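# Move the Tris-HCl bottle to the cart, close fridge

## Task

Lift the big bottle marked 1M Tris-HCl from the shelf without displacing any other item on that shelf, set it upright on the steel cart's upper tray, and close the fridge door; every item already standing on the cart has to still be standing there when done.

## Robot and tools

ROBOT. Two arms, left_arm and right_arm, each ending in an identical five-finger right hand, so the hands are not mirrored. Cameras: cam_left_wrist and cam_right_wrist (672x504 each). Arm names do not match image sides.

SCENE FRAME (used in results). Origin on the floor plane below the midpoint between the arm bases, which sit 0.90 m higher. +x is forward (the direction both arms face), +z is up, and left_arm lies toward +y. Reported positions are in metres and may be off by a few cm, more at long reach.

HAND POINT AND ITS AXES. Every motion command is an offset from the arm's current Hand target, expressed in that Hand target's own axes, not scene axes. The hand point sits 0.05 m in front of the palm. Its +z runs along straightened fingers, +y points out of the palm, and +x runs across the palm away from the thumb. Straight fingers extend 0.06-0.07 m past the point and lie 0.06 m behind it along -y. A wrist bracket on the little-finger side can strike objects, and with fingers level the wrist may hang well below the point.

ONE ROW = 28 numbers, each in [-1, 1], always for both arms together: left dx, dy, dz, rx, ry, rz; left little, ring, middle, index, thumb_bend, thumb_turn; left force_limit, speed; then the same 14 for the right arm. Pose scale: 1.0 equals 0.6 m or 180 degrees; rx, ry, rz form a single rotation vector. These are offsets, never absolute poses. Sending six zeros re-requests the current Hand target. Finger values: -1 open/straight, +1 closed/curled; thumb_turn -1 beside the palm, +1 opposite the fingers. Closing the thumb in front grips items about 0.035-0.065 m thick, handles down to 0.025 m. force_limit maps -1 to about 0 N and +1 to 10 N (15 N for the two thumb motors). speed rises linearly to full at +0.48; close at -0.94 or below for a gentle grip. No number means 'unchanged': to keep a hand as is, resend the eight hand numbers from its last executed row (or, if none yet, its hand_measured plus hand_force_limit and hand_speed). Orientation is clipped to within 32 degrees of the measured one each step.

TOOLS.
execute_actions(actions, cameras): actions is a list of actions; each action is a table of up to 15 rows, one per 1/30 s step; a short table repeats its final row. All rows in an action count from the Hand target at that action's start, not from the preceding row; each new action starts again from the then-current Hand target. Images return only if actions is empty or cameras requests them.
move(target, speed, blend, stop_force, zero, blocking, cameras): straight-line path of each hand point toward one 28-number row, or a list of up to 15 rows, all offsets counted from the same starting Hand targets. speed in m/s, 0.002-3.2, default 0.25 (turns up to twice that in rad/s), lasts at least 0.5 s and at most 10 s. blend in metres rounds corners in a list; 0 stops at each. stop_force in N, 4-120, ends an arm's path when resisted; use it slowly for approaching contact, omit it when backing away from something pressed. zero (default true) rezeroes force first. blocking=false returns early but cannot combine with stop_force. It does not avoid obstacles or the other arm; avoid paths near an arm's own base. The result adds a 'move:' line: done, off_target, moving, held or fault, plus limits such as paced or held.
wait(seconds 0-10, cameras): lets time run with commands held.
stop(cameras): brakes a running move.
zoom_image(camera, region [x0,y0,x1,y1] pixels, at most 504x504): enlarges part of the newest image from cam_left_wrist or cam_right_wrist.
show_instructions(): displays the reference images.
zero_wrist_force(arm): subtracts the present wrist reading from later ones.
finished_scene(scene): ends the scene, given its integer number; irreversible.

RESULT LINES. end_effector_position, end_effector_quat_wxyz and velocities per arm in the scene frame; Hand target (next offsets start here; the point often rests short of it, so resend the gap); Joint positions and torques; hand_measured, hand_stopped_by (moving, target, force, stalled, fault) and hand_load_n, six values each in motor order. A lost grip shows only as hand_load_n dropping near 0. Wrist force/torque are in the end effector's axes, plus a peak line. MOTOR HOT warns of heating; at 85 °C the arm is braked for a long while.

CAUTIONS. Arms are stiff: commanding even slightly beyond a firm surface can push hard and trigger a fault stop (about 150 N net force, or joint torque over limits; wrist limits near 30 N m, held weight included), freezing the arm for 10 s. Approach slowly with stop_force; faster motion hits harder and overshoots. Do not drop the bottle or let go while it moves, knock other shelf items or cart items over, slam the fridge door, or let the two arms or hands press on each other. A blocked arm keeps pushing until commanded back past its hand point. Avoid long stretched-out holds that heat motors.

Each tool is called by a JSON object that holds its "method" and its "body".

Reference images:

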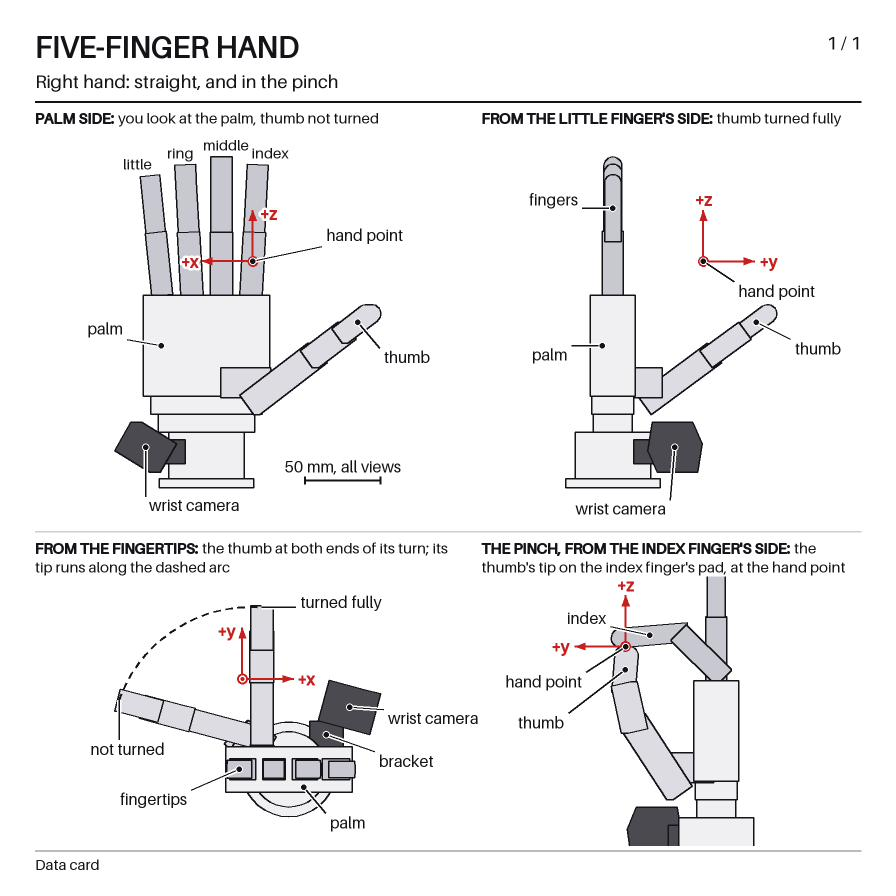

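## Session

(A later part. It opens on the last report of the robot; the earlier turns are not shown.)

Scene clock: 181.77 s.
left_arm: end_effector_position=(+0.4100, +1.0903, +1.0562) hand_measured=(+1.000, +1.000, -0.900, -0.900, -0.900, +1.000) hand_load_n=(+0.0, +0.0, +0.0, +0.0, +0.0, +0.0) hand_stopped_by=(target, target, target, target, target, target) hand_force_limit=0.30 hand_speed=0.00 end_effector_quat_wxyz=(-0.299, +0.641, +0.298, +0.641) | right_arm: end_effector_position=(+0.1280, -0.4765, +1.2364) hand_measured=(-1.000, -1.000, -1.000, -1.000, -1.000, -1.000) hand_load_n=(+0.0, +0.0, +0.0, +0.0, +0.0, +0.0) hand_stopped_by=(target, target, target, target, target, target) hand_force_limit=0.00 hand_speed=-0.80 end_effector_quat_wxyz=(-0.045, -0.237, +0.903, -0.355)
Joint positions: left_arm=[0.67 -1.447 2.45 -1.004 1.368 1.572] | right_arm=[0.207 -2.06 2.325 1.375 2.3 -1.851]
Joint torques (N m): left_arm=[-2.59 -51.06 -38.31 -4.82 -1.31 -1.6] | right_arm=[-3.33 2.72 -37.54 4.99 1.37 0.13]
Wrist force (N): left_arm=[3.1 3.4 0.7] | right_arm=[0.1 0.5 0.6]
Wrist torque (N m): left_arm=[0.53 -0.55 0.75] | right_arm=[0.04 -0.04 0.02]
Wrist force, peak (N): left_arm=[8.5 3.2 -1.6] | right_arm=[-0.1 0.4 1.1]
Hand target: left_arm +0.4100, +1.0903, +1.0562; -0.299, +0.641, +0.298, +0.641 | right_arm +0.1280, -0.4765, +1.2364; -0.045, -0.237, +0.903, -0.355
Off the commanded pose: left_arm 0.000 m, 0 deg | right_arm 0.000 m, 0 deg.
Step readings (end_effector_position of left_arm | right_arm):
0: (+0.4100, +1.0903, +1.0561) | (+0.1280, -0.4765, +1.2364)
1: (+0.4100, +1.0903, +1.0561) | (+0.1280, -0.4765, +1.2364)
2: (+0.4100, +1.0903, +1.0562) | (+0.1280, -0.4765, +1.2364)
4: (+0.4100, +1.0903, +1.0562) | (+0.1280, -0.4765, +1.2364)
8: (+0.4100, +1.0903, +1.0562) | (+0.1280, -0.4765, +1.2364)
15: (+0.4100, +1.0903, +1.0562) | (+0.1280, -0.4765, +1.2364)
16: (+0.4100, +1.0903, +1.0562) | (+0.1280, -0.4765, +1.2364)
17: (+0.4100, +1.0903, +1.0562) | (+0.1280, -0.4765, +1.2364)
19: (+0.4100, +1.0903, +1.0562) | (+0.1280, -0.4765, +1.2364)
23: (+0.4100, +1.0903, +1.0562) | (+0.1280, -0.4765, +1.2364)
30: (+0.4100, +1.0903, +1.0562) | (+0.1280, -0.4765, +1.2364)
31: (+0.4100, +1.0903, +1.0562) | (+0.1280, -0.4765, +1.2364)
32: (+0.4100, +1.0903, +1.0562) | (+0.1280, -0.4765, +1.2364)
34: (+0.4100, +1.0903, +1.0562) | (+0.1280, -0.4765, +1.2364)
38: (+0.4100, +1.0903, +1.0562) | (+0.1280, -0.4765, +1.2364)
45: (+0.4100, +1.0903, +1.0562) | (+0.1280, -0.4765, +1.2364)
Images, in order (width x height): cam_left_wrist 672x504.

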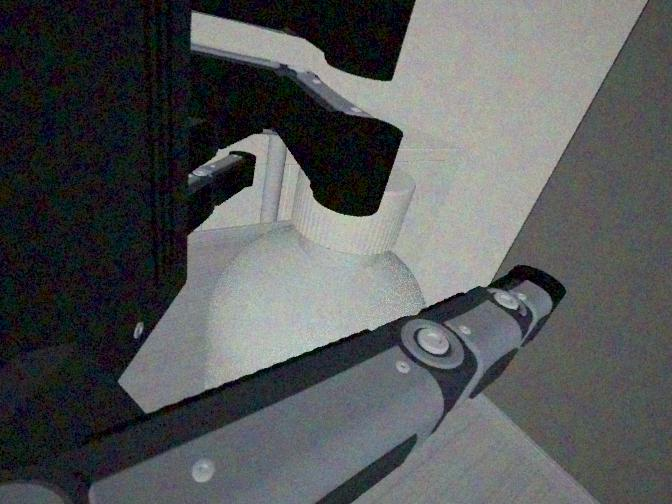

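{"method": "move", "body": {"target": [[0.1,0,0,0,0,0,1,1,-0.9,-0.9,-0.9,1,0.3,0,0,0,0,0,0,0,-1,-1,-1,-1,-1,-1,0,-0.8],[0.35,0,-0.1,0,0,0,1,1,-0.9,-0.9,-0.9,1,0.3,0,0,0,0,0,0,0,-1,-1,-1,-1,-1,-1,0,-0.8]], "speed": [0.06,0.2], "blend": 0.01, "cameras": ["all"]}}

Scene clock: 184.77 s.
left_arm: end_effector_position=(+0.3715, +1.0441, +1.2661) hand_measured=(+1.000, +1.000, -0.900, -0.900, -0.900, +1.000) hand_load_n=(+0.0, +0.0, +0.0, +0.0, +0.0, +0.0) hand_stopped_by=(target, target, target, target, target, target) hand_force_limit=0.30 hand_speed=0.00 end_effector_quat_wxyz=(-0.299, +0.641, +0.298, +0.641) | right_arm: end_effector_position=(+0.1280, -0.4765, +1.2364) hand_measured=(-1.000, -1.000, -1.000, -1.000, -1.000, -1.000) hand_load_n=(+0.0, +0.0, +0.0, +0.0, +0.0, +0.0) hand_stopped_by=(target, target, target, target, target, target) hand_force_limit=0.00 hand_speed=-0.80 end_effector_quat_wxyz=(-0.045, -0.237, +0.903, -0.355)
Joint positions: left_arm=[0.632 -1.902 2.342 -0.441 1.33 1.572] | right_arm=[0.207 -2.06 2.325 1.375 2.3 -1.851]
Joint torques (N m): left_arm=[-17.97 -29.15 -53.08 1.2 -1.53 -1.75] | right_arm=[-0.75 0.07 -37.24 4.96 1.41 -0.31]
Wrist force (N): left_arm=[2.4 3.0 0.7] | right_arm=[0.0 0.2 0.5]
Wrist torque (N m): left_arm=[0.39 -0.42 0.72] | right_arm=[0.00 -0.02 0.01]
Wrist force, peak (N): left_arm=[3.3 3.8 0.5] | right_arm=[-0.2 0.2 1.1]
Hand target: left_arm +0.3715, +1.0441, +1.2662; -0.299, +0.641, +0.298, +0.641 | right_arm +0.1280, -0.4765, +1.2364; -0.045, -0.237, +0.903, -0.355
Off the commanded pose: left_arm 0.000 m, 0 deg | right_arm 0.000 m, 0 deg.
move: done

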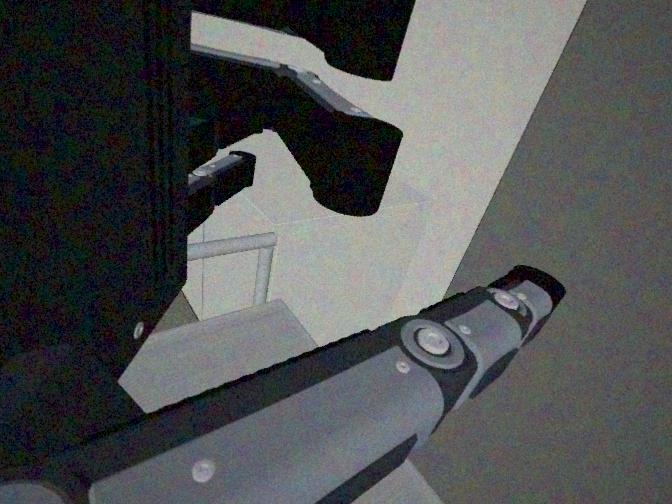

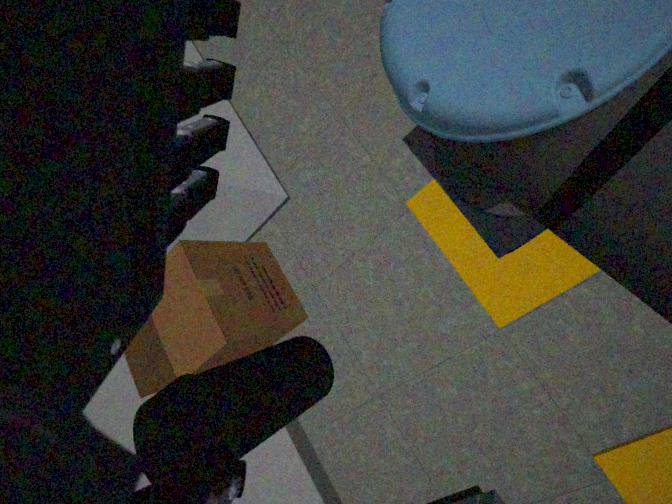

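{"method": "move", "body": {"target": [[0.14,0.011,-0.195,0,-0.25,0,1,1,-0.9,-0.9,-0.9,1,0.3,0,0,0,0,0,0,0,-1,-1,-1,-1,-1,-1,0,-0.8]], "speed": 0.3, "cameras": ["cam_left_wrist"]}}

Scene clock: 187.17 s.
left_arm: end_effector_position=(+0.3014, +0.9502, +1.3501) hand_measured=(+1.000, +1.000, -0.900, -0.900, -0.900, +1.000) hand_load_n=(+0.0, +0.0, +0.0, +0.0, +0.0, +0.0) hand_stopped_by=(target, target, target, target, target, target) hand_force_limit=0.30 hand_speed=0.00 end_effector_quat_wxyz=(-0.162, +0.837, +0.390, +0.347) | right_arm: end_effector_position=(+0.1280, -0.4765, +1.2364) hand_measured=(-1.000, -1.000, -1.000, -1.000, -1.000, -1.000) hand_load_n=(+0.0, +0.0, +0.0, +0.0, +0.0, +0.0) hand_stopped_by=(target, target, target, target, target, target) hand_force_limit=0.00 hand_speed=-0.80 end_effector_quat_wxyz=(-0.045, -0.237, +0.903, -0.355)
Joint positions: left_arm=[0.596 -1.883 1.918 0.769 1.375 1.373] | right_arm=[0.207 -2.06 2.325 1.375 2.3 -1.851]
Joint torques (N m): left_arm=[15.85 -6.6 -53.96 5.28 2.19 -2.08] | right_arm=[-3.53 2.5 -36.93 5.39 0.8 -0.27]
Wrist force (N): left_arm=[1.6 3.4 -1.0] | right_arm=[0.0 0.1 0.6]
Wrist torque (N m): left_arm=[0.65 -0.17 0.67] | right_arm=[-0.02 -0.02 0.00]
Wrist force, peak (N): left_arm=[3.7 3.7 1.0] | right_arm=[0.4 0.3 0.8]
Hand target: left_arm +0.3014, +0.9501, +1.3501; -0.162, +0.837, +0.390, +0.347 | right_arm +0.1280, -0.4765, +1.2364; -0.045, -0.237, +0.903, -0.355
Off the commanded pose: left_arm 0.000 m, 0 deg | right_arm 0.000 m, 0 deg.
move: done
Images, in order (width x height): cam_left_wrist 672x504.

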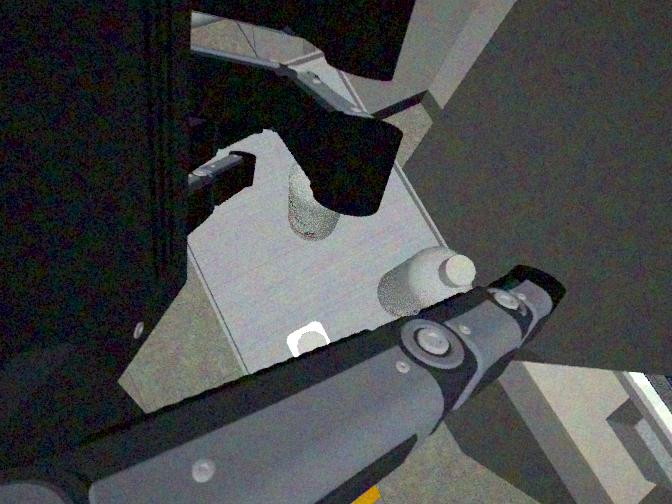

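{"method": "move", "body": {"target": [[0,0,0,0,0,0,1,1,-0.9,-0.9,-0.9,1,0.3,0,-0.589,0.0717,-0.4,0.7196,-0.285,-0.4895,-1,-1,-1,-1,-1,-1,0,-0.8]], "speed": 0.45, "cameras": ["cam_right_wrist"]}}

Scene clock: 190.70 s.
left_arm: end_effector_position=(+0.3014, +0.9501, +1.3501) hand_measured=(+1.000, +1.000, -0.900, -0.900, -0.900, +1.000) hand_load_n=(+0.0, +0.0, +0.0, +0.0, +0.0, +0.0) hand_stopped_by=(target, target, target, target, target, target) hand_force_limit=0.30 hand_speed=0.00 end_effector_quat_wxyz=(-0.162, +0.837, +0.390, +0.347) | right_arm: end_effector_position=(+0.1639, -0.4330, +1.2447) hand_measured=(-1.000, -1.000, -1.000, -1.000, -1.000, -1.000) hand_load_n=(+0.0, +0.0, +0.0, +0.0, +0.0, +0.0) hand_stopped_by=(target, target, target, target, target, target) hand_force_limit=0.00 hand_speed=-0.80 end_effector_quat_wxyz=(+0.012, -0.355, +0.820, -0.449)
Joint positions: left_arm=[0.596 -1.883 1.918 0.769 1.375 1.373] | right_arm=[0.612 -1.865 2.292 1.378 2.482 -1.66]
Joint torques (N m): left_arm=[12.86 -2.66 -55.09 5.34 2.14 -2.55] | right_arm=[-12.26 -24.95 -24.82 -1.1 -2.55 -0.64]
Wrist force (N): left_arm=[1.6 3.2 -0.6] | right_arm=[0.0 0.0 0.7]
Wrist torque (N m): left_arm=[0.60 -0.18 0.67] | right_arm=[-0.07 -0.07 -0.27]
Wrist force, peak (N): left_arm=[1.7 3.4 -0.9] | right_arm=[-2.9 1.2 -0.6]
Hand target: left_arm +0.3014, +0.9501, +1.3501; -0.162, +0.837, +0.390, +0.347 | right_arm +0.1639, -0.4331, +1.2447; +0.012, -0.354, +0.820, -0.449 (not the last commanded pose)
Off the commanded pose: left_arm 0.000 m, 0 deg | right_arm 0.372 m, 144 deg.
move: held (right_arm; a check stopped the path); limits=held
pose unreachable (right arm): on one or more control steps of this call, first in action 0 (counted from 0), this arm could not follow its commanded pose, so it was not sent that pose on those steps. It may still have moved: this result reports where it is.
cause: moving toward the commanded pose would bring two parts of the arm too close to each other (joints 4 (wrist 1) to 6 (wrist 3) lie between them).
Images, in order (width x height): cam_right_wrist 672x504.

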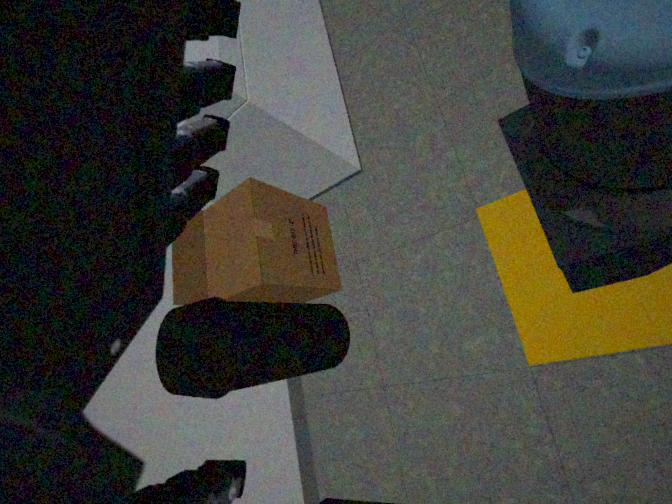

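{"method": "move", "body": {"target": [[0,0,0,0,0,0,1,1,-0.9,-0.9,-0.9,1,0.3,0,-0.41,-0.078,-0.122,-0.241,-0.186,0,-1,-1,-1,-1,-1,-1,0,-0.8]], "speed": 0.35}}

Scene clock: 193.63 s.
left_arm: end_effector_position=(+0.3014, +0.9501, +1.3501) hand_measured=(+1.000, +1.000, -0.900, -0.900, -0.900, +1.000) hand_load_n=(+0.0, +0.0, +0.0, +0.0, +0.0, +0.5) hand_stopped_by=(target, target, target, target, target, target) hand_force_limit=0.30 hand_speed=0.00 end_effector_quat_wxyz=(-0.162, +0.837, +0.390, +0.347) | right_arm: end_effector_position=(+0.3500, -0.2504, +1.2497) hand_measured=(-1.000, -1.000, -1.000, -1.000, -1.000, -1.000) hand_load_n=(+0.0, +0.0, +0.0, +0.0, -0.5, +0.0) hand_stopped_by=(target, target, target, target, target, target) hand_force_limit=0.00 hand_speed=-0.80 end_effector_quat_wxyz=(+0.112, -0.445, +0.888, +0.000)
Joint positions: left_arm=[0.596 -1.883 1.918 0.769 1.375 1.373] | right_arm=[0.113 -1.71 1.98 1.09 1.495 -2.378]
Joint torques (N m): left_arm=[12.38 -4.46 -54.97 5.36 1.8 -2.42] | right_arm=[-13.14 -9.04 -47.51 -1.49 -3.52 -1.65]
Wrist force (N): left_arm=[1.6 3.2 -0.7] | right_arm=[-0.5 0.9 0.3]
Wrist torque (N m): left_arm=[0.60 -0.18 0.67] | right_arm=[0.13 0.03 0.02]
Wrist force, peak (N): left_arm=[2.2 3.4 -0.8] | right_arm=[-1.6 0.7 0.8]
Hand target: left_arm +0.3014, +0.9501, +1.3501; -0.162, +0.837, +0.390, +0.347 | right_arm +0.3501, -0.2504, +1.2497; +0.112, -0.445, +0.888, +0.000
Off the commanded pose: left_arm 0.000 m, 0 deg | right_arm 0.000 m, 0 deg.
move: done

{"method": "move", "body": {"target": [[0,0,0,0,0,0,1,1,-0.9,-0.9,-0.9,1,0.3,0,0,0,0,0.076,-0.028,-0.945,-1,-1,-1,-1,-1,-1,0,-0.8]], "speed": 0.6}}

Scene clock: 197.37 s.
left_arm: end_effector_position=(+0.3014, +0.9501, +1.3501) hand_measured=(+1.000, +1.000, -0.900, -0.900, -0.900, +1.000) hand_load_n=(+0.0, +0.0, +0.0, +0.0, +0.0, +0.0) hand_stopped_by=(target, target, target, target, target, target) hand_force_limit=0.30 hand_speed=0.00 end_effector_quat_wxyz=(-0.162, +0.837, +0.390, +0.347) | right_arm: end_effector_position=(+0.3501, -0.2504, +1.2497) hand_measured=(-1.000, -1.000, -1.000, -1.000, -1.000, -1.000) hand_load_n=(+0.0, +0.0, +0.0, +0.0, -0.5, +0.0) hand_stopped_by=(target, target, target, target, target, target) hand_force_limit=0.00 hand_speed=-0.80 end_effector_quat_wxyz=(-0.071, +0.909, +0.373, +0.169)
Joint positions: left_arm=[0.596 -1.883 1.918 0.769 1.375 1.373] | right_arm=[0.388 -1.718 1.959 0.988 1.431 -5.079]
Joint torques (N m): left_arm=[13.94 -3.36 -55.17 4.68 1.8 -2.03] | right_arm=[-9.83 -45.93 -26.26 7.8 -3.96 -0.96]
Wrist force (N): left_arm=[1.8 3.1 -0.9] | right_arm=[0.2 1.1 0.4]
Wrist torque (N m): left_arm=[0.60 -0.18 0.67] | right_arm=[0.20 -0.02 0.19]
Wrist force, peak (N): left_arm=[1.8 3.5 -0.9] | right_arm=[-1.1 1.2 0.6]
Hand target: left_arm +0.3014, +0.9501, +1.3501; -0.162, +0.837, +0.390, +0.347 | right_arm +0.3501, -0.2504, +1.2497; -0.071, +0.909, +0.374, +0.169
Off the commanded pose: left_arm 0.000 m, 0 deg | right_arm 0.000 m, 0 deg.
move: done

{"method": "move", "body": {"target": [[0,0,0,0,0,0,1,1,-0.9,-0.9,-0.9,1,0.3,0,0.195,-0.059,-0.0155,0,0.272,0,-1,-1,-1,-1,-1,-1,0,-0.8]], "speed": 0.5, "cameras": ["cam_right_wrist"]}}

Scene clock: 199.30 s.
left_arm: end_effector_position=(+0.3014, +0.9501, +1.3501) hand_measured=(+1.000, +1.000, -0.900, -0.900, -0.900, +1.000) hand_load_n=(+0.0, +0.0, +0.0, +0.0, +0.0, +0.0) hand_stopped_by=(target, target, target, target, target, target) hand_force_limit=0.30 hand_speed=0.00 end_effector_quat_wxyz=(-0.162, +0.837, +0.390, +0.347) | right_arm: end_effector_position=(+0.4005, -0.1509, +1.3005) hand_measured=(-1.000, -1.000, -1.000, -1.000, -1.000, -1.000) hand_load_n=(+0.0, +0.0, +0.0, +0.0, +0.0, +0.0) hand_stopped_by=(target, target, target, target, target, target) hand_force_limit=0.00 hand_speed=-0.80 end_effector_quat_wxyz=(-0.219, +0.758, +0.311, +0.530)
Joint positions: left_arm=[0.596 -1.883 1.918 0.769 1.375 1.373] | right_arm=[0.414 -1.965 2.166 0.171 1.227 -4.84]
Joint torques (N m): left_arm=[13.67 -5.01 -54.01 5.55 2.09 -1.93] | right_arm=[7.83 -25.87 -29.63 -5.05 2.68 2.02]
Wrist force (N): left_arm=[1.6 3.2 -1.0] | right_arm=[1.6 1.1 0.8]
Wrist torque (N m): left_arm=[0.62 -0.17 0.67] | right_arm=[0.16 -0.25 0.06]
Wrist force, peak (N): left_arm=[2.0 3.5 -0.9] | right_arm=[2.0 1.7 0.8]
Hand target: left_arm +0.3014, +0.9501, +1.3501; -0.162, +0.837, +0.390, +0.347 | right_arm +0.4005, -0.1509, +1.3005; -0.219, +0.758, +0.311, +0.531
Off the commanded pose: left_arm 0.000 m, 0 deg | right_arm 0.000 m, 0 deg.
move: done
Images, in order (width x height): cam_right_wrist 672x504.

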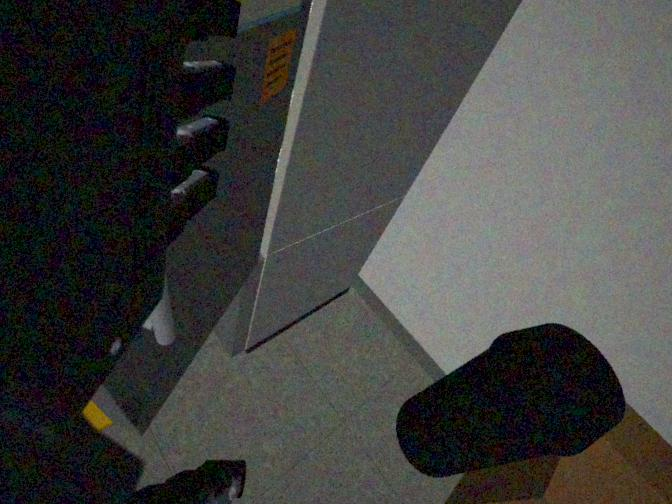

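{"method": "zoom_image", "body": {"camera": "cam_right_wrist", "region": [90, 0, 420, 360]}}

Scaled by 1.400 from the camera's 672x504 image, which has a finer 960x720 frame.

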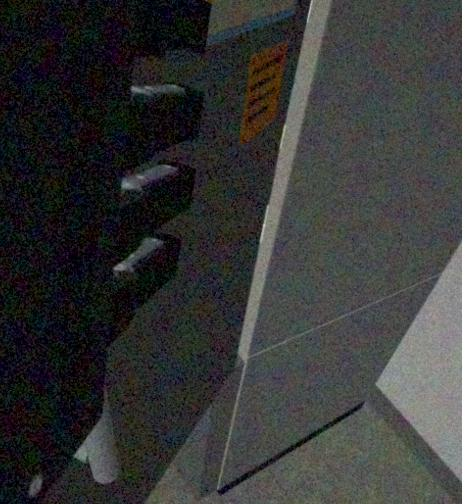

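{"method": "move", "body": {"target": [[0,0,0,0,0,0,1,1,-0.9,-0.9,-0.9,1,0.3,0,0,0,0,0.209,0,-0.076,-1,-1,-1,-1,-1,-1,0,-0.8]], "speed": 0.5, "cameras": ["cam_right_wrist"]}}

Scene clock: 202.30 s.
left_arm: end_effector_position=(+0.3014, +0.9501, +1.3501) hand_measured=(+1.000, +1.000, -0.900, -0.900, -0.900, +1.000) hand_load_n=(+0.0, +0.0, +0.0, +0.0, +0.0, +0.0) hand_stopped_by=(target, target, target, target, target, target) hand_force_limit=0.30 hand_speed=0.00 end_effector_quat_wxyz=(-0.162, +0.837, +0.390, +0.347) | right_arm: end_effector_position=(+0.4005, -0.1508, +1.3005) hand_measured=(-1.000, -1.000, -1.000, -1.000, -1.000, -1.000) hand_load_n=(+0.0, +0.0, +0.0, +0.0, +0.0, +0.0) hand_stopped_by=(target, target, target, target, target, target) hand_force_limit=0.00 hand_speed=-0.80 end_effector_quat_wxyz=(-0.387, +0.605, +0.551, +0.424)
Joint positions: left_arm=[0.596 -1.883 1.918 0.769 1.375 1.373] | right_arm=[-0.029 -1.708 2.154 0.952 0.352 -6.098]
Joint torques (N m): left_arm=[14.04 -3.44 -55.96 5.09 2.24 -2.04] | right_arm=[-13.93 -8.91 -23.4 9.31 -5.83 -2]
Wrist force (N): left_arm=[1.6 3.3 -0.8] | right_arm=[1.4 1.2 1.0]
Wrist torque (N m): left_arm=[0.63 -0.18 0.67] | right_arm=[0.17 -0.21 0.33]
Wrist force, peak (N): left_arm=[1.8 3.5 -0.8] | right_arm=[2.6 1.4 2.3]
Hand target: left_arm +0.3014, +0.9501, +1.3501; -0.162, +0.837, +0.390, +0.347 | right_arm +0.4005, -0.1509, +1.3005; -0.387, +0.605, +0.551, +0.424
Off the commanded pose: left_arm 0.000 m, 0 deg | right_arm 0.000 m, 0 deg.
move: done
Images, in order (width x height): cam_right_wrist 672x504.

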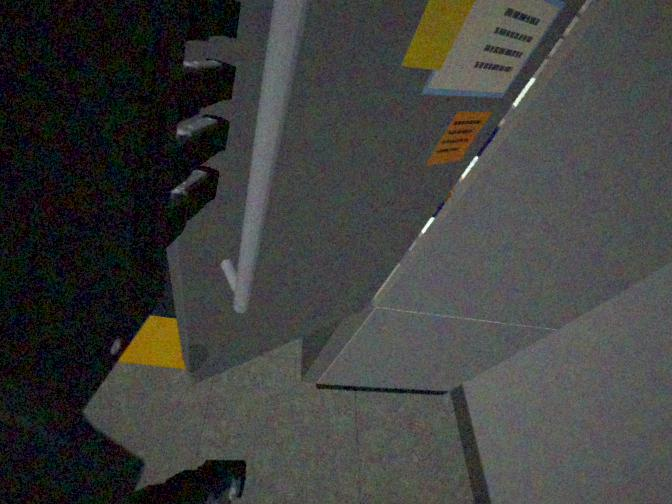

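{"method": "zoom_image", "body": {"camera": "cam_right_wrist", "region": [160, 200, 440, 420]}}

Scaled by 1.800 from the camera's 672x504 image, which has a finer 960x720 frame.

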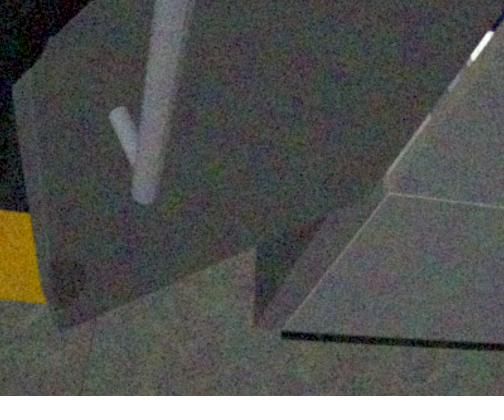

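{"method": "move", "body": {"target": [[0,0,0,0,0,0,1,1,-0.9,-0.9,-0.9,1,0.3,0,-0.118,0.245,0.406,0,0.111,0,1,1,1,1,-1,-1,0.2,0.2]], "speed": 0.2, "cameras": ["cam_right_wrist"]}}

Scene clock: 213.90 s.
left_arm: end_effector_position=(+0.3014, +0.9501, +1.3501) hand_measured=(+1.000, +1.000, -0.900, -0.900, -0.900, +1.000) hand_load_n=(+0.0, +0.0, +0.0, +0.0, +0.0, +0.0) hand_stopped_by=(target, target, target, target, target, target) hand_force_limit=0.30 hand_speed=0.00 end_effector_quat_wxyz=(-0.162, +0.837, +0.390, +0.347) | right_arm: end_effector_position=(+0.5656, +0.0398, +1.1509) hand_measured=(+1.000, +1.000, +1.000, +1.000, -1.000, -1.000) hand_load_n=(+0.0, +0.0, +0.0, +0.0, +0.0, +0.0) hand_stopped_by=(target, target, target, target, target, target) hand_force_limit=0.20 hand_speed=0.20 end_effector_quat_wxyz=(-0.477, +0.522, +0.476, +0.523)
Joint positions: left_arm=[0.596 -1.883 1.918 0.769 1.375 1.373] | right_arm=[0.297 -1.361 2.085 -0.728 0.389 -4.707]
Joint torques (N m): left_arm=[15.19 -1.85 -53.79 5.34 1.42 -2.14] | right_arm=[6.45 -65.47 -20.43 -5.87 2.87 2.62]
Wrist force (N): left_arm=[1.6 3.5 -0.9] | right_arm=[1.8 1.2 1.1]
Wrist torque (N m): left_arm=[0.66 -0.17 0.68] | right_arm=[0.13 -0.27 0.06]
Wrist force, peak (N): left_arm=[2.0 3.6 -0.9] | right_arm=[1.9 2.4 1.4]
Hand target: left_arm +0.3014, +0.9501, +1.3501; -0.162, +0.837, +0.390, +0.347 | right_arm +0.5656, +0.0398, +1.1510; -0.477, +0.522, +0.476, +0.523
Off the commanded pose: left_arm 0.000 m, 0 deg | right_arm 0.000 m, 0 deg.
move: done
Images, in order (width x height): cam_right_wrist 672x504.

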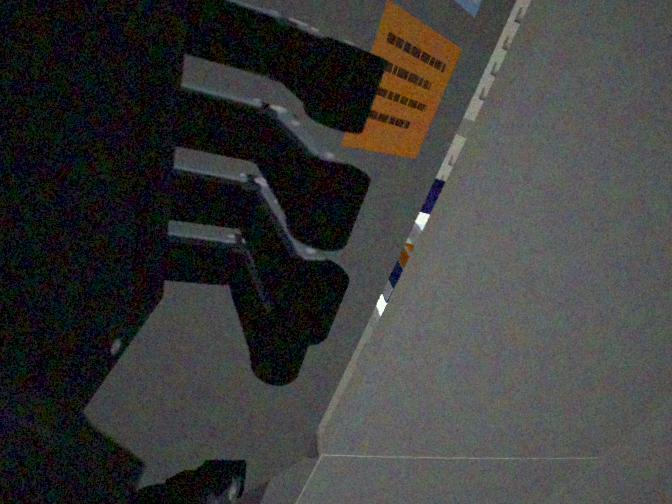

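{"method": "move", "body": {"target": [[0,0,0,0,0,0,1,1,-0.9,-0.9,-0.9,1,0.3,0,0,-0.1805,0.2395,0,0,0,1,1,1,1,-1,-1,0.2,0.2]], "speed": 0.05, "stop_force": 5, "cameras": ["cam_right_wrist"]}}

Scene clock: 217.77 s.
left_arm: end_effector_position=(+0.3014, +0.9501, +1.3501) hand_measured=(+1.000, +1.000, -0.900, -0.900, -0.900, +1.000) hand_load_n=(+0.0, +0.0, +0.0, +0.0, +0.0, +0.0) hand_stopped_by=(target, target, target, target, target, target) hand_force_limit=0.30 hand_speed=0.00 end_effector_quat_wxyz=(-0.162, +0.837, +0.390, +0.347) | right_arm: end_effector_position=(+0.5336, +0.0913, +1.1511) hand_measured=(+1.000, +1.000, +1.000, +1.000, -1.000, -1.000) hand_load_n=(+0.0, +0.0, +0.0, +0.0, +0.0, +0.0) hand_stopped_by=(target, target, target, target, target, target) hand_force_limit=0.20 hand_speed=0.20 end_effector_quat_wxyz=(-0.477, +0.522, +0.476, +0.523)
Joint positions: left_arm=[0.596 -1.883 1.918 0.769 1.375 1.373] | right_arm=[0.403 -1.352 2.074 -0.725 0.495 -4.708]
Joint torques (N m): left_arm=[12.55 -3.97 -55.73 5.57 2.02 -2.2] | right_arm=[-10.68 -68.81 -21.26 -4.96 -4.33 1.6]
Wrist force (N): left_arm=[1.4 3.3 -0.8] | right_arm=[1.5 1.9 1.4]
Wrist torque (N m): left_arm=[0.63 -0.14 0.66] | right_arm=[0.21 -0.26 0.12]
Wrist force, peak (N): left_arm=[1.8 3.5 -1.0] | right_arm=[1.5 11.6 -13.4]
Hand target: left_arm +0.3014, +0.9501, +1.3501; -0.162, +0.837, +0.390, +0.347 | right_arm +0.5336, +0.0913, +1.1511; -0.477, +0.522, +0.476, +0.523 (not the last commanded pose)
Off the commanded pose: left_arm 0.000 m, 0 deg | right_arm 0.119 m, 0 deg.
move: contact (right_arm)
Images, in order (width x height): cam_right_wrist 672x504.

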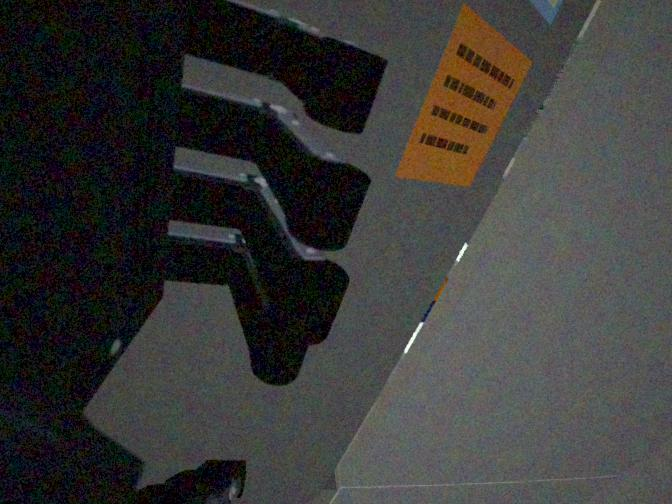

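{"method": "move", "body": {"target": [[0,0,0,0,0,0,1,1,-0.9,-0.9,-0.9,1,0.3,0,0,-0.0473,0.074,-0.1278,0,0,1,1,1,1,-1,-1,0.2,0.2],[0,0,0,0,0,0,1,1,-0.9,-0.9,-0.9,1,0.3,0,0,-0.072,0.1695,-0.2389,0,0,1,1,1,1,-1,-1,0.2,0.2]], "speed": 0.18, "blend": 0.02, "cameras": ["cam_right_wrist"]}}

Scene clock: 221.37 s.
left_arm: end_effector_position=(+0.3014, +0.9501, +1.3501) hand_measured=(+1.000, +1.000, -0.900, -0.900, -0.900, +1.000) hand_load_n=(+0.0, +0.0, +0.0, +0.0, +0.0, +0.0) hand_stopped_by=(target, target, target, target, target, target) hand_force_limit=0.30 hand_speed=0.00 end_effector_quat_wxyz=(-0.162, +0.837, +0.390, +0.347) | right_arm: end_effector_position=(+0.4999, +0.1965, +1.1513) hand_measured=(+1.000, +1.000, +1.000, +1.000, -1.000, -1.000) hand_load_n=(+0.0, -0.5, +0.0, +0.0, +0.0, +0.0) hand_stopped_by=(target, target, target, target, target, target) hand_force_limit=0.20 hand_speed=0.20 end_effector_quat_wxyz=(-0.253, +0.661, +0.251, +0.661)
Joint positions: left_arm=[0.596 -1.883 1.918 0.769 1.375 1.373] | right_arm=[0.905 -1.241 1.919 -0.679 1.747 -4.71]
Joint torques (N m): left_arm=[12.56 -3.96 -55.43 5.39 2.27 -1.74] | right_arm=[9.06 -48.47 -43.58 2.01 3.13 -0.38]
Wrist force (N): left_arm=[1.5 3.0 -0.8] | right_arm=[2.0 0.7 0.6]
Wrist torque (N m): left_arm=[0.58 -0.15 0.65] | right_arm=[0.05 -0.32 0.08]
Wrist force, peak (N): left_arm=[1.7 3.5 -0.9] | right_arm=[0.6 12.6 -16.9]
Hand target: left_arm +0.3014, +0.9501, +1.3501; -0.162, +0.837, +0.390, +0.347 | right_arm +0.5000, +0.1965, +1.1513; -0.253, +0.661, +0.251, +0.661
Off the commanded pose: left_arm 0.000 m, 0 deg | right_arm 0.000 m, 0 deg.
move: done
Images, in order (width x height): cam_right_wrist 672x504.

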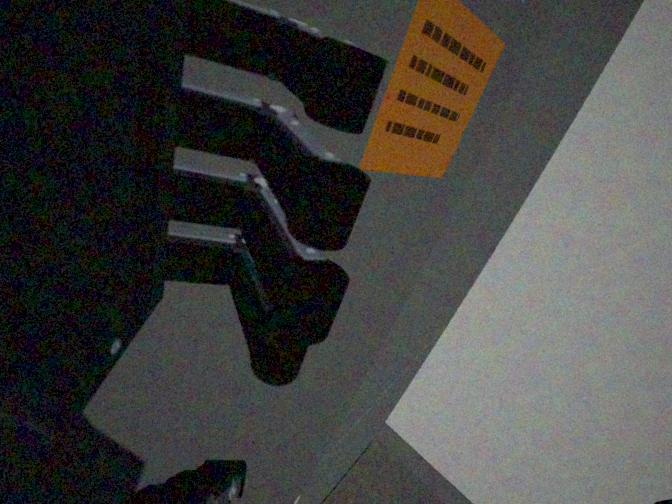

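{"method": "move", "body": {"target": [[0,0,0,0,0,0,1,1,-0.9,-0.9,-0.9,1,0.3,0,0,-0.0608,0.0772,-0.1111,0,0,1,1,1,1,-1,-1,0.2,0.2],[0,0,0,0,0,0,1,1,-0.9,-0.9,-0.9,1,0.3,0,0,-0.0885,0.1759,-0.2111,0,0,1,1,1,1,-1,-1,0.2,0.2]], "speed": 0.18, "blend": 0.02, "cameras": ["cam_right_wrist"]}}

Scene clock: 224.27 s.
left_arm: end_effector_position=(+0.3014, +0.9501, +1.3501) hand_measured=(+1.000, +1.000, -0.900, -0.900, -0.900, +1.000) hand_load_n=(+0.0, +0.0, +0.0, -0.5, +0.0, +0.0) hand_stopped_by=(target, target, target, target, target, target) hand_force_limit=0.30 hand_speed=0.00 end_effector_quat_wxyz=(-0.162, +0.837, +0.390, +0.347) | right_arm: end_effector_position=(+0.5434, +0.3064, +1.1515) hand_measured=(+1.000, +1.000, +1.000, +1.000, -1.000, -1.000) hand_load_n=(+0.0, +0.0, +0.0, +0.0, +0.0, +0.0) hand_stopped_by=(target, target, target, target, target, target) hand_force_limit=0.20 hand_speed=0.20 end_effector_quat_wxyz=(-0.024, +0.707, +0.022, +0.706)
Joint positions: left_arm=[0.596 -1.883 1.918 0.769 1.375 1.373] | right_arm=[1.09 -0.851 1.282 -0.43 2.595 -4.709]
Joint torques (N m): left_arm=[15.25 -4.57 -55.01 5.41 2.28 -1.53] | right_arm=[6.31 -81.7 -48.41 1.95 3.36 0.92]
Wrist force (N): left_arm=[2.0 3.1 -0.9] | right_arm=[2.1 1.5 2.0]
Wrist torque (N m): left_arm=[0.60 -0.23 0.69] | right_arm=[0.06 -0.34 0.09]
Wrist force, peak (N): left_arm=[2.0 3.4 -0.8] | right_arm=[4.2 21.3 -28.5]
Hand target: left_arm +0.3014, +0.9501, +1.3501; -0.162, +0.837, +0.390, +0.347 | right_arm +0.5434, +0.3064, +1.1515; -0.024, +0.707, +0.022, +0.706
Off the commanded pose: left_arm 0.000 m, 0 deg | right_arm 0.000 m, 0 deg.
move: done
Images, in order (width x height): cam_right_wrist 672x504.

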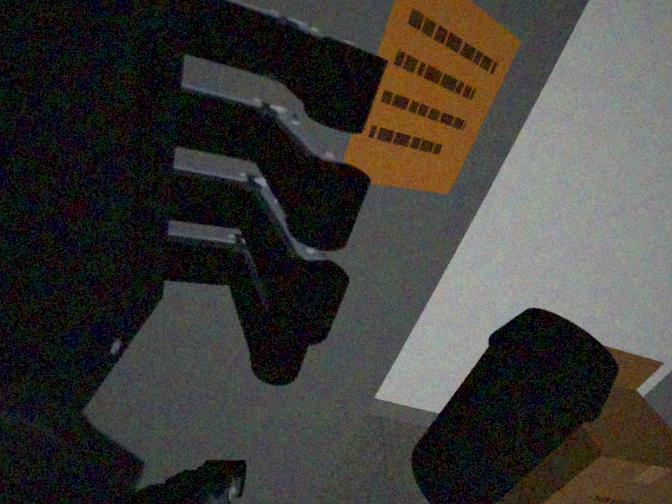

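{"method": "move", "body": {"target": [[0,0,0,0,0,0,1,1,-0.9,-0.9,-0.9,1,0.3,0,0,-0.056,0.0933,-0.0778,0,0,1,1,1,1,-1,-1,0.2,0.2],[0,0,0,0,0,0,1,1,-0.9,-0.9,-0.9,1,0.3,0,0,-0.066,0.145,-0.1222,0,0,1,1,1,1,-1,-1,0.2,0.2]], "speed": 0.1, "blend": 0.02, "cameras": ["cam_right_wrist"]}}

Scene clock: 227.33 s.
left_arm: end_effector_position=(+0.3014, +0.9501, +1.3501) hand_measured=(+1.000, +1.000, -0.900, -0.900, -0.900, +1.000) hand_load_n=(+0.0, +0.0, +0.0, +0.0, +0.0, +0.0) hand_stopped_by=(target, target, target, target, target, target) hand_force_limit=0.30 hand_speed=0.00 end_effector_quat_wxyz=(-0.162, +0.837, +0.390, +0.347) | right_arm: end_effector_position=(+0.6276, +0.3515, +1.1515) hand_measured=(+1.000, +1.000, +1.000, +1.000, -1.000, -1.000) hand_load_n=(+0.0, +0.0, +0.0, +0.0, +0.0, +0.0) hand_stopped_by=(target, target, target, target, target, target) hand_force_limit=0.20 hand_speed=0.20 end_effector_quat_wxyz=(+0.112, +0.698, -0.113, +0.698)
Joint positions: left_arm=[0.596 -1.883 1.918 0.769 1.375 1.373] | right_arm=[1.053 -0.511 0.648 -0.133 2.943 -4.707]
Joint torques (N m): left_arm=[14.33 -6.98 -56.12 4.91 2.15 -1.77] | right_arm=[-10.46 -104.4 -51.13 3.37 3.62 2.1]
Wrist force (N): left_arm=[1.4 3.2 -1.0] | right_arm=[2.6 1.8 1.2]
Wrist torque (N m): left_arm=[0.62 -0.14 0.66] | right_arm=[0.16 -0.41 0.07]
Wrist force, peak (N): left_arm=[1.9 3.4 -1.2] | right_arm=[5.0 19.1 -27.9]
Hand target: left_arm +0.3014, +0.9501, +1.3501; -0.162, +0.837, +0.390, +0.347 | right_arm +0.6276, +0.3516, +1.1515; +0.112, +0.699, -0.113, +0.698
Off the commanded pose: left_arm 0.000 m, 0 deg | right_arm 0.000 m, 0 deg.
move: done
Images, in order (width x height): cam_right_wrist 672x504.

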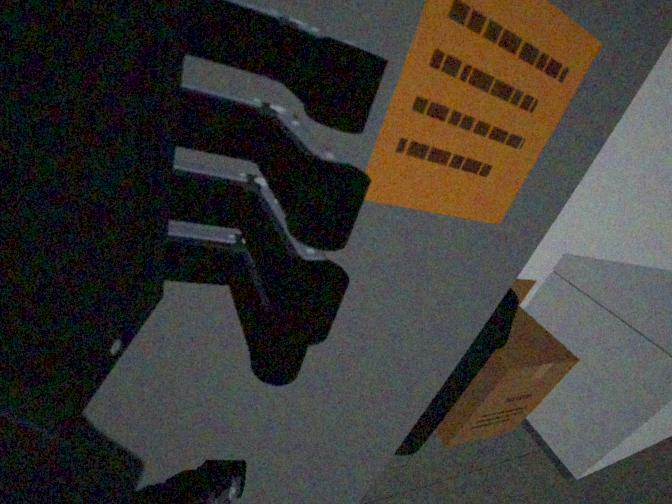

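{"method": "move", "body": {"target": [[0,0,0,0,0,0,1,1,-0.9,-0.9,-0.9,1,0.3,0,0,-0.0474,0.1423,0,0,0,1,1,1,1,-1,-1,0.2,0.2]], "speed": 0.03, "stop_force": 20, "cameras": ["cam_right_wrist"]}}

Scene clock: 229.17 s.
left_arm: end_effector_position=(+0.3014, +0.9501, +1.3501) hand_measured=(+1.000, +1.000, -0.900, -0.900, -0.900, +1.000) hand_load_n=(+0.0, +0.0, +0.0, +0.0, +0.0, +0.0) hand_stopped_by=(target, target, target, target, target, target) hand_force_limit=0.30 hand_speed=0.00 end_effector_quat_wxyz=(-0.162, +0.837, +0.390, +0.347) | right_arm: end_effector_position=(+0.6307, +0.3515, +1.1515) hand_measured=(+1.000, +1.000, +1.000, +1.000, -1.000, -1.000) hand_load_n=(+0.0, +0.0, +0.0, +0.0, +0.0, +0.0) hand_stopped_by=(target, target, target, target, target, target) hand_force_limit=0.20 hand_speed=0.20 end_effector_quat_wxyz=(+0.112, +0.698, -0.113, +0.698)
Joint positions: left_arm=[0.596 -1.883 1.918 0.769 1.375 1.373] | right_arm=[1.051 -0.508 0.642 -0.13 2.941 -4.707]
Joint torques (N m): left_arm=[14.35 -6.08 -54.72 4.73 2.11 -1.6] | right_arm=[-1.25 -131.64 -31.65 -5.23 2.5 -0.35]
Wrist force (N): left_arm=[1.5 3.4 -0.8] | right_arm=[3.2 3.9 -7.8]
Wrist torque (N m): left_arm=[0.63 -0.17 0.68] | right_arm=[0.71 -0.04 0.25]
Wrist force, peak (N): left_arm=[1.8 3.6 -0.7] | right_arm=[7.0 11.9 -38.0]
Hand target: left_arm +0.3014, +0.9501, +1.3501; -0.162, +0.837, +0.390, +0.347 | right_arm +0.6307, +0.3515, +1.1515; +0.112, +0.698, -0.113, +0.698 (not the last commanded pose)
Off the commanded pose: left_arm 0.000 m, 0 deg | right_arm 0.087 m, 0 deg.
move: contact (right_arm)
Images, in order (width x height): cam_right_wrist 672x504.

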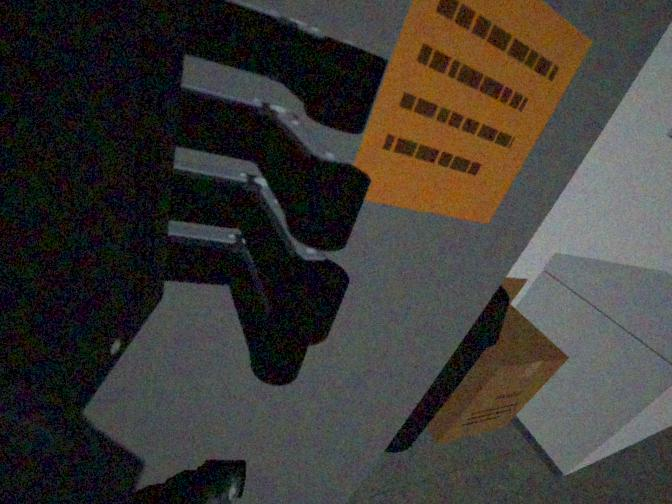

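{"method": "move", "body": {"target": [[0,0,0,0,0,0,1,1,-0.9,-0.9,-0.9,1,0.3,0,0,-0.0158,0.0474,0,0,0,1,1,1,1,-1,-1,0.2,0.2]], "speed": 0.01, "stop_force": 30}}

Scene clock: 230.73 s.
left_arm: end_effector_position=(+0.3014, +0.9501, +1.3501) hand_measured=(+1.000, +1.000, -0.900, -0.900, -0.900, +1.000) hand_load_n=(+0.0, +0.0, +0.0, +0.0, +0.0, +0.5) hand_stopped_by=(target, target, target, target, target, target) hand_force_limit=0.30 hand_speed=0.00 end_effector_quat_wxyz=(-0.162, +0.837, +0.390, +0.347) | right_arm: end_effector_position=(+0.6316, +0.3516, +1.1516) hand_measured=(+1.000, +1.000, +1.000, +1.000, -1.000, -1.000) hand_load_n=(-0.5, +0.0, +0.0, +0.0, +0.0, +0.0) hand_stopped_by=(target, target, target, target, target, target) hand_force_limit=0.20 hand_speed=0.20 end_effector_quat_wxyz=(+0.112, +0.698, -0.113, +0.698)
Joint positions: left_arm=[0.596 -1.883 1.918 0.769 1.375 1.373] | right_arm=[1.05 -0.507 0.64 -0.13 2.94 -4.707]
Joint torques (N m): left_arm=[11.97 -6.22 -56.03 4.76 1.96 -1.08] | right_arm=[-29.52 -133.38 -35.16 -7.19 0.67 -0.22]
Wrist force (N): left_arm=[1.5 3.4 -1.0] | right_arm=[2.0 12.4 -35.7]
Wrist torque (N m): left_arm=[0.65 -0.14 0.67] | right_arm=[2.44 1.45 0.61]
Wrist force, peak (N): left_arm=[1.9 3.4 -0.9] | right_arm=[2.6 19.4 -46.3]
Hand target: left_arm +0.3014, +0.9501, +1.3501; -0.162, +0.837, +0.390, +0.347 | right_arm +0.6315, +0.3516, +1.1516; +0.112, +0.698, -0.113, +0.698 (not the last commanded pose)
Off the commanded pose: left_arm 0.000 m, 0 deg | right_arm 0.029 m, 0 deg.
move: contact (right_arm)

{"method": "move", "body": {"target": [[-0.173,0.097,-0.173,-0.3155,0.2262,0.1307,1,1,-0.9,-0.9,-0.9,1,0.3,0,0,0.063,-0.19,0,0,0,1,1,1,1,-1,-1,0.2,0.2]], "speed": 0.25, "cameras": ["all"]}}

Scene clock: 234.73 s.
left_arm: end_effector_position=(+0.2516, +0.8003, +1.3499) hand_measured=(+1.000, +1.000, -0.900, -0.900, -0.900, +1.000) hand_load_n=(+0.0, +0.0, +0.0, +0.5, +0.0, +0.5) hand_stopped_by=(target, target, target, target, target, target) hand_force_limit=0.30 hand_speed=0.00 end_effector_quat_wxyz=(+0.061, +0.705, -0.062, +0.704) | right_arm: end_effector_position=(+0.5114, +0.3514, +1.1516) hand_measured=(+1.000, +1.000, +1.000, +1.000, -1.000, -1.000) hand_load_n=(+0.0, +0.0, +0.0, +0.0, +0.0, -0.5) hand_stopped_by=(target, target, target, target, target, target) hand_force_limit=0.20 hand_speed=0.20 end_effector_quat_wxyz=(+0.112, +0.698, -0.113, +0.698)
Joint positions: left_arm=[1.063 -1.978 2.23 -0.249 2.808 1.575] | right_arm=[1.149 -0.597 0.813 -0.209 3.039 -4.704]
Joint torques (N m): left_arm=[11.31 -22.63 -32.52 -3.72 2.25 -2.43] | right_arm=[6.43 -131.76 -30.33 -5.07 3.5 -0.07]
Wrist force (N): left_arm=[2.6 3.5 -0.1] | right_arm=[3.4 1.5 0.9]
Wrist torque (N m): left_arm=[0.58 -0.54 0.85] | right_arm=[0.10 -0.53 0.16]
Wrist force, peak (N): left_arm=[2.3 4.5 -0.6] | right_arm=[1.6 13.1 -36.5]
Hand target: left_arm +0.2516, +0.8003, +1.3499; +0.061, +0.705, -0.062, +0.704 | right_arm +0.5114, +0.3514, +1.1516; +0.112, +0.698, -0.113, +0.698
Off the commanded pose: left_arm 0.000 m, 0 deg | right_arm 0.000 m, 0 deg.
move: done

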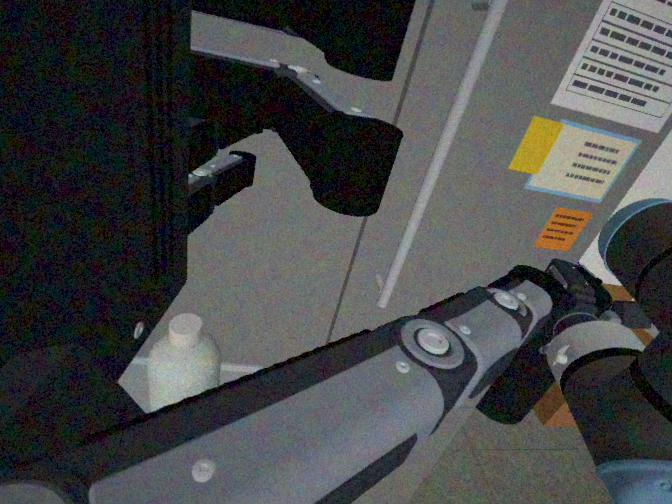

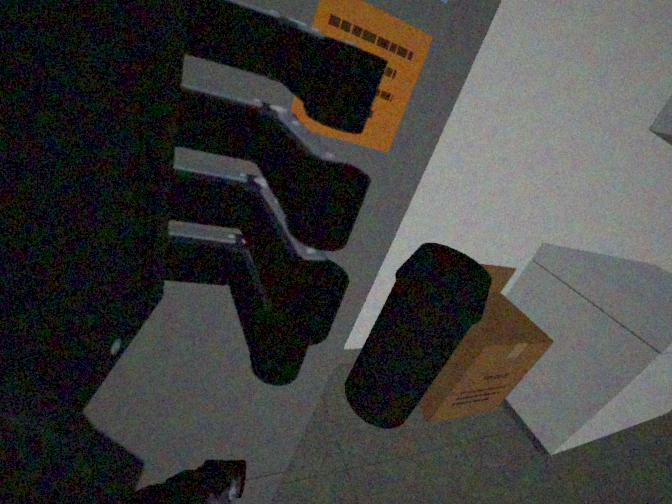

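{"method": "zoom_image", "body": {"camera": "cam_left_wrist", "region": [260, 0, 560, 400]}}

Scaled by 1.260 from the camera's 672x504 image, which has a finer 960x720 frame.

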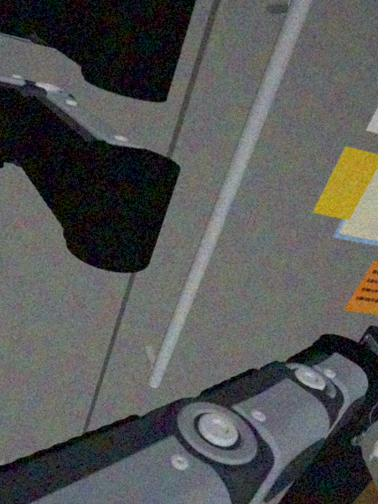

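{"method": "finished_scene", "body": {"scene": 1}}

The scene is finished: the task was done.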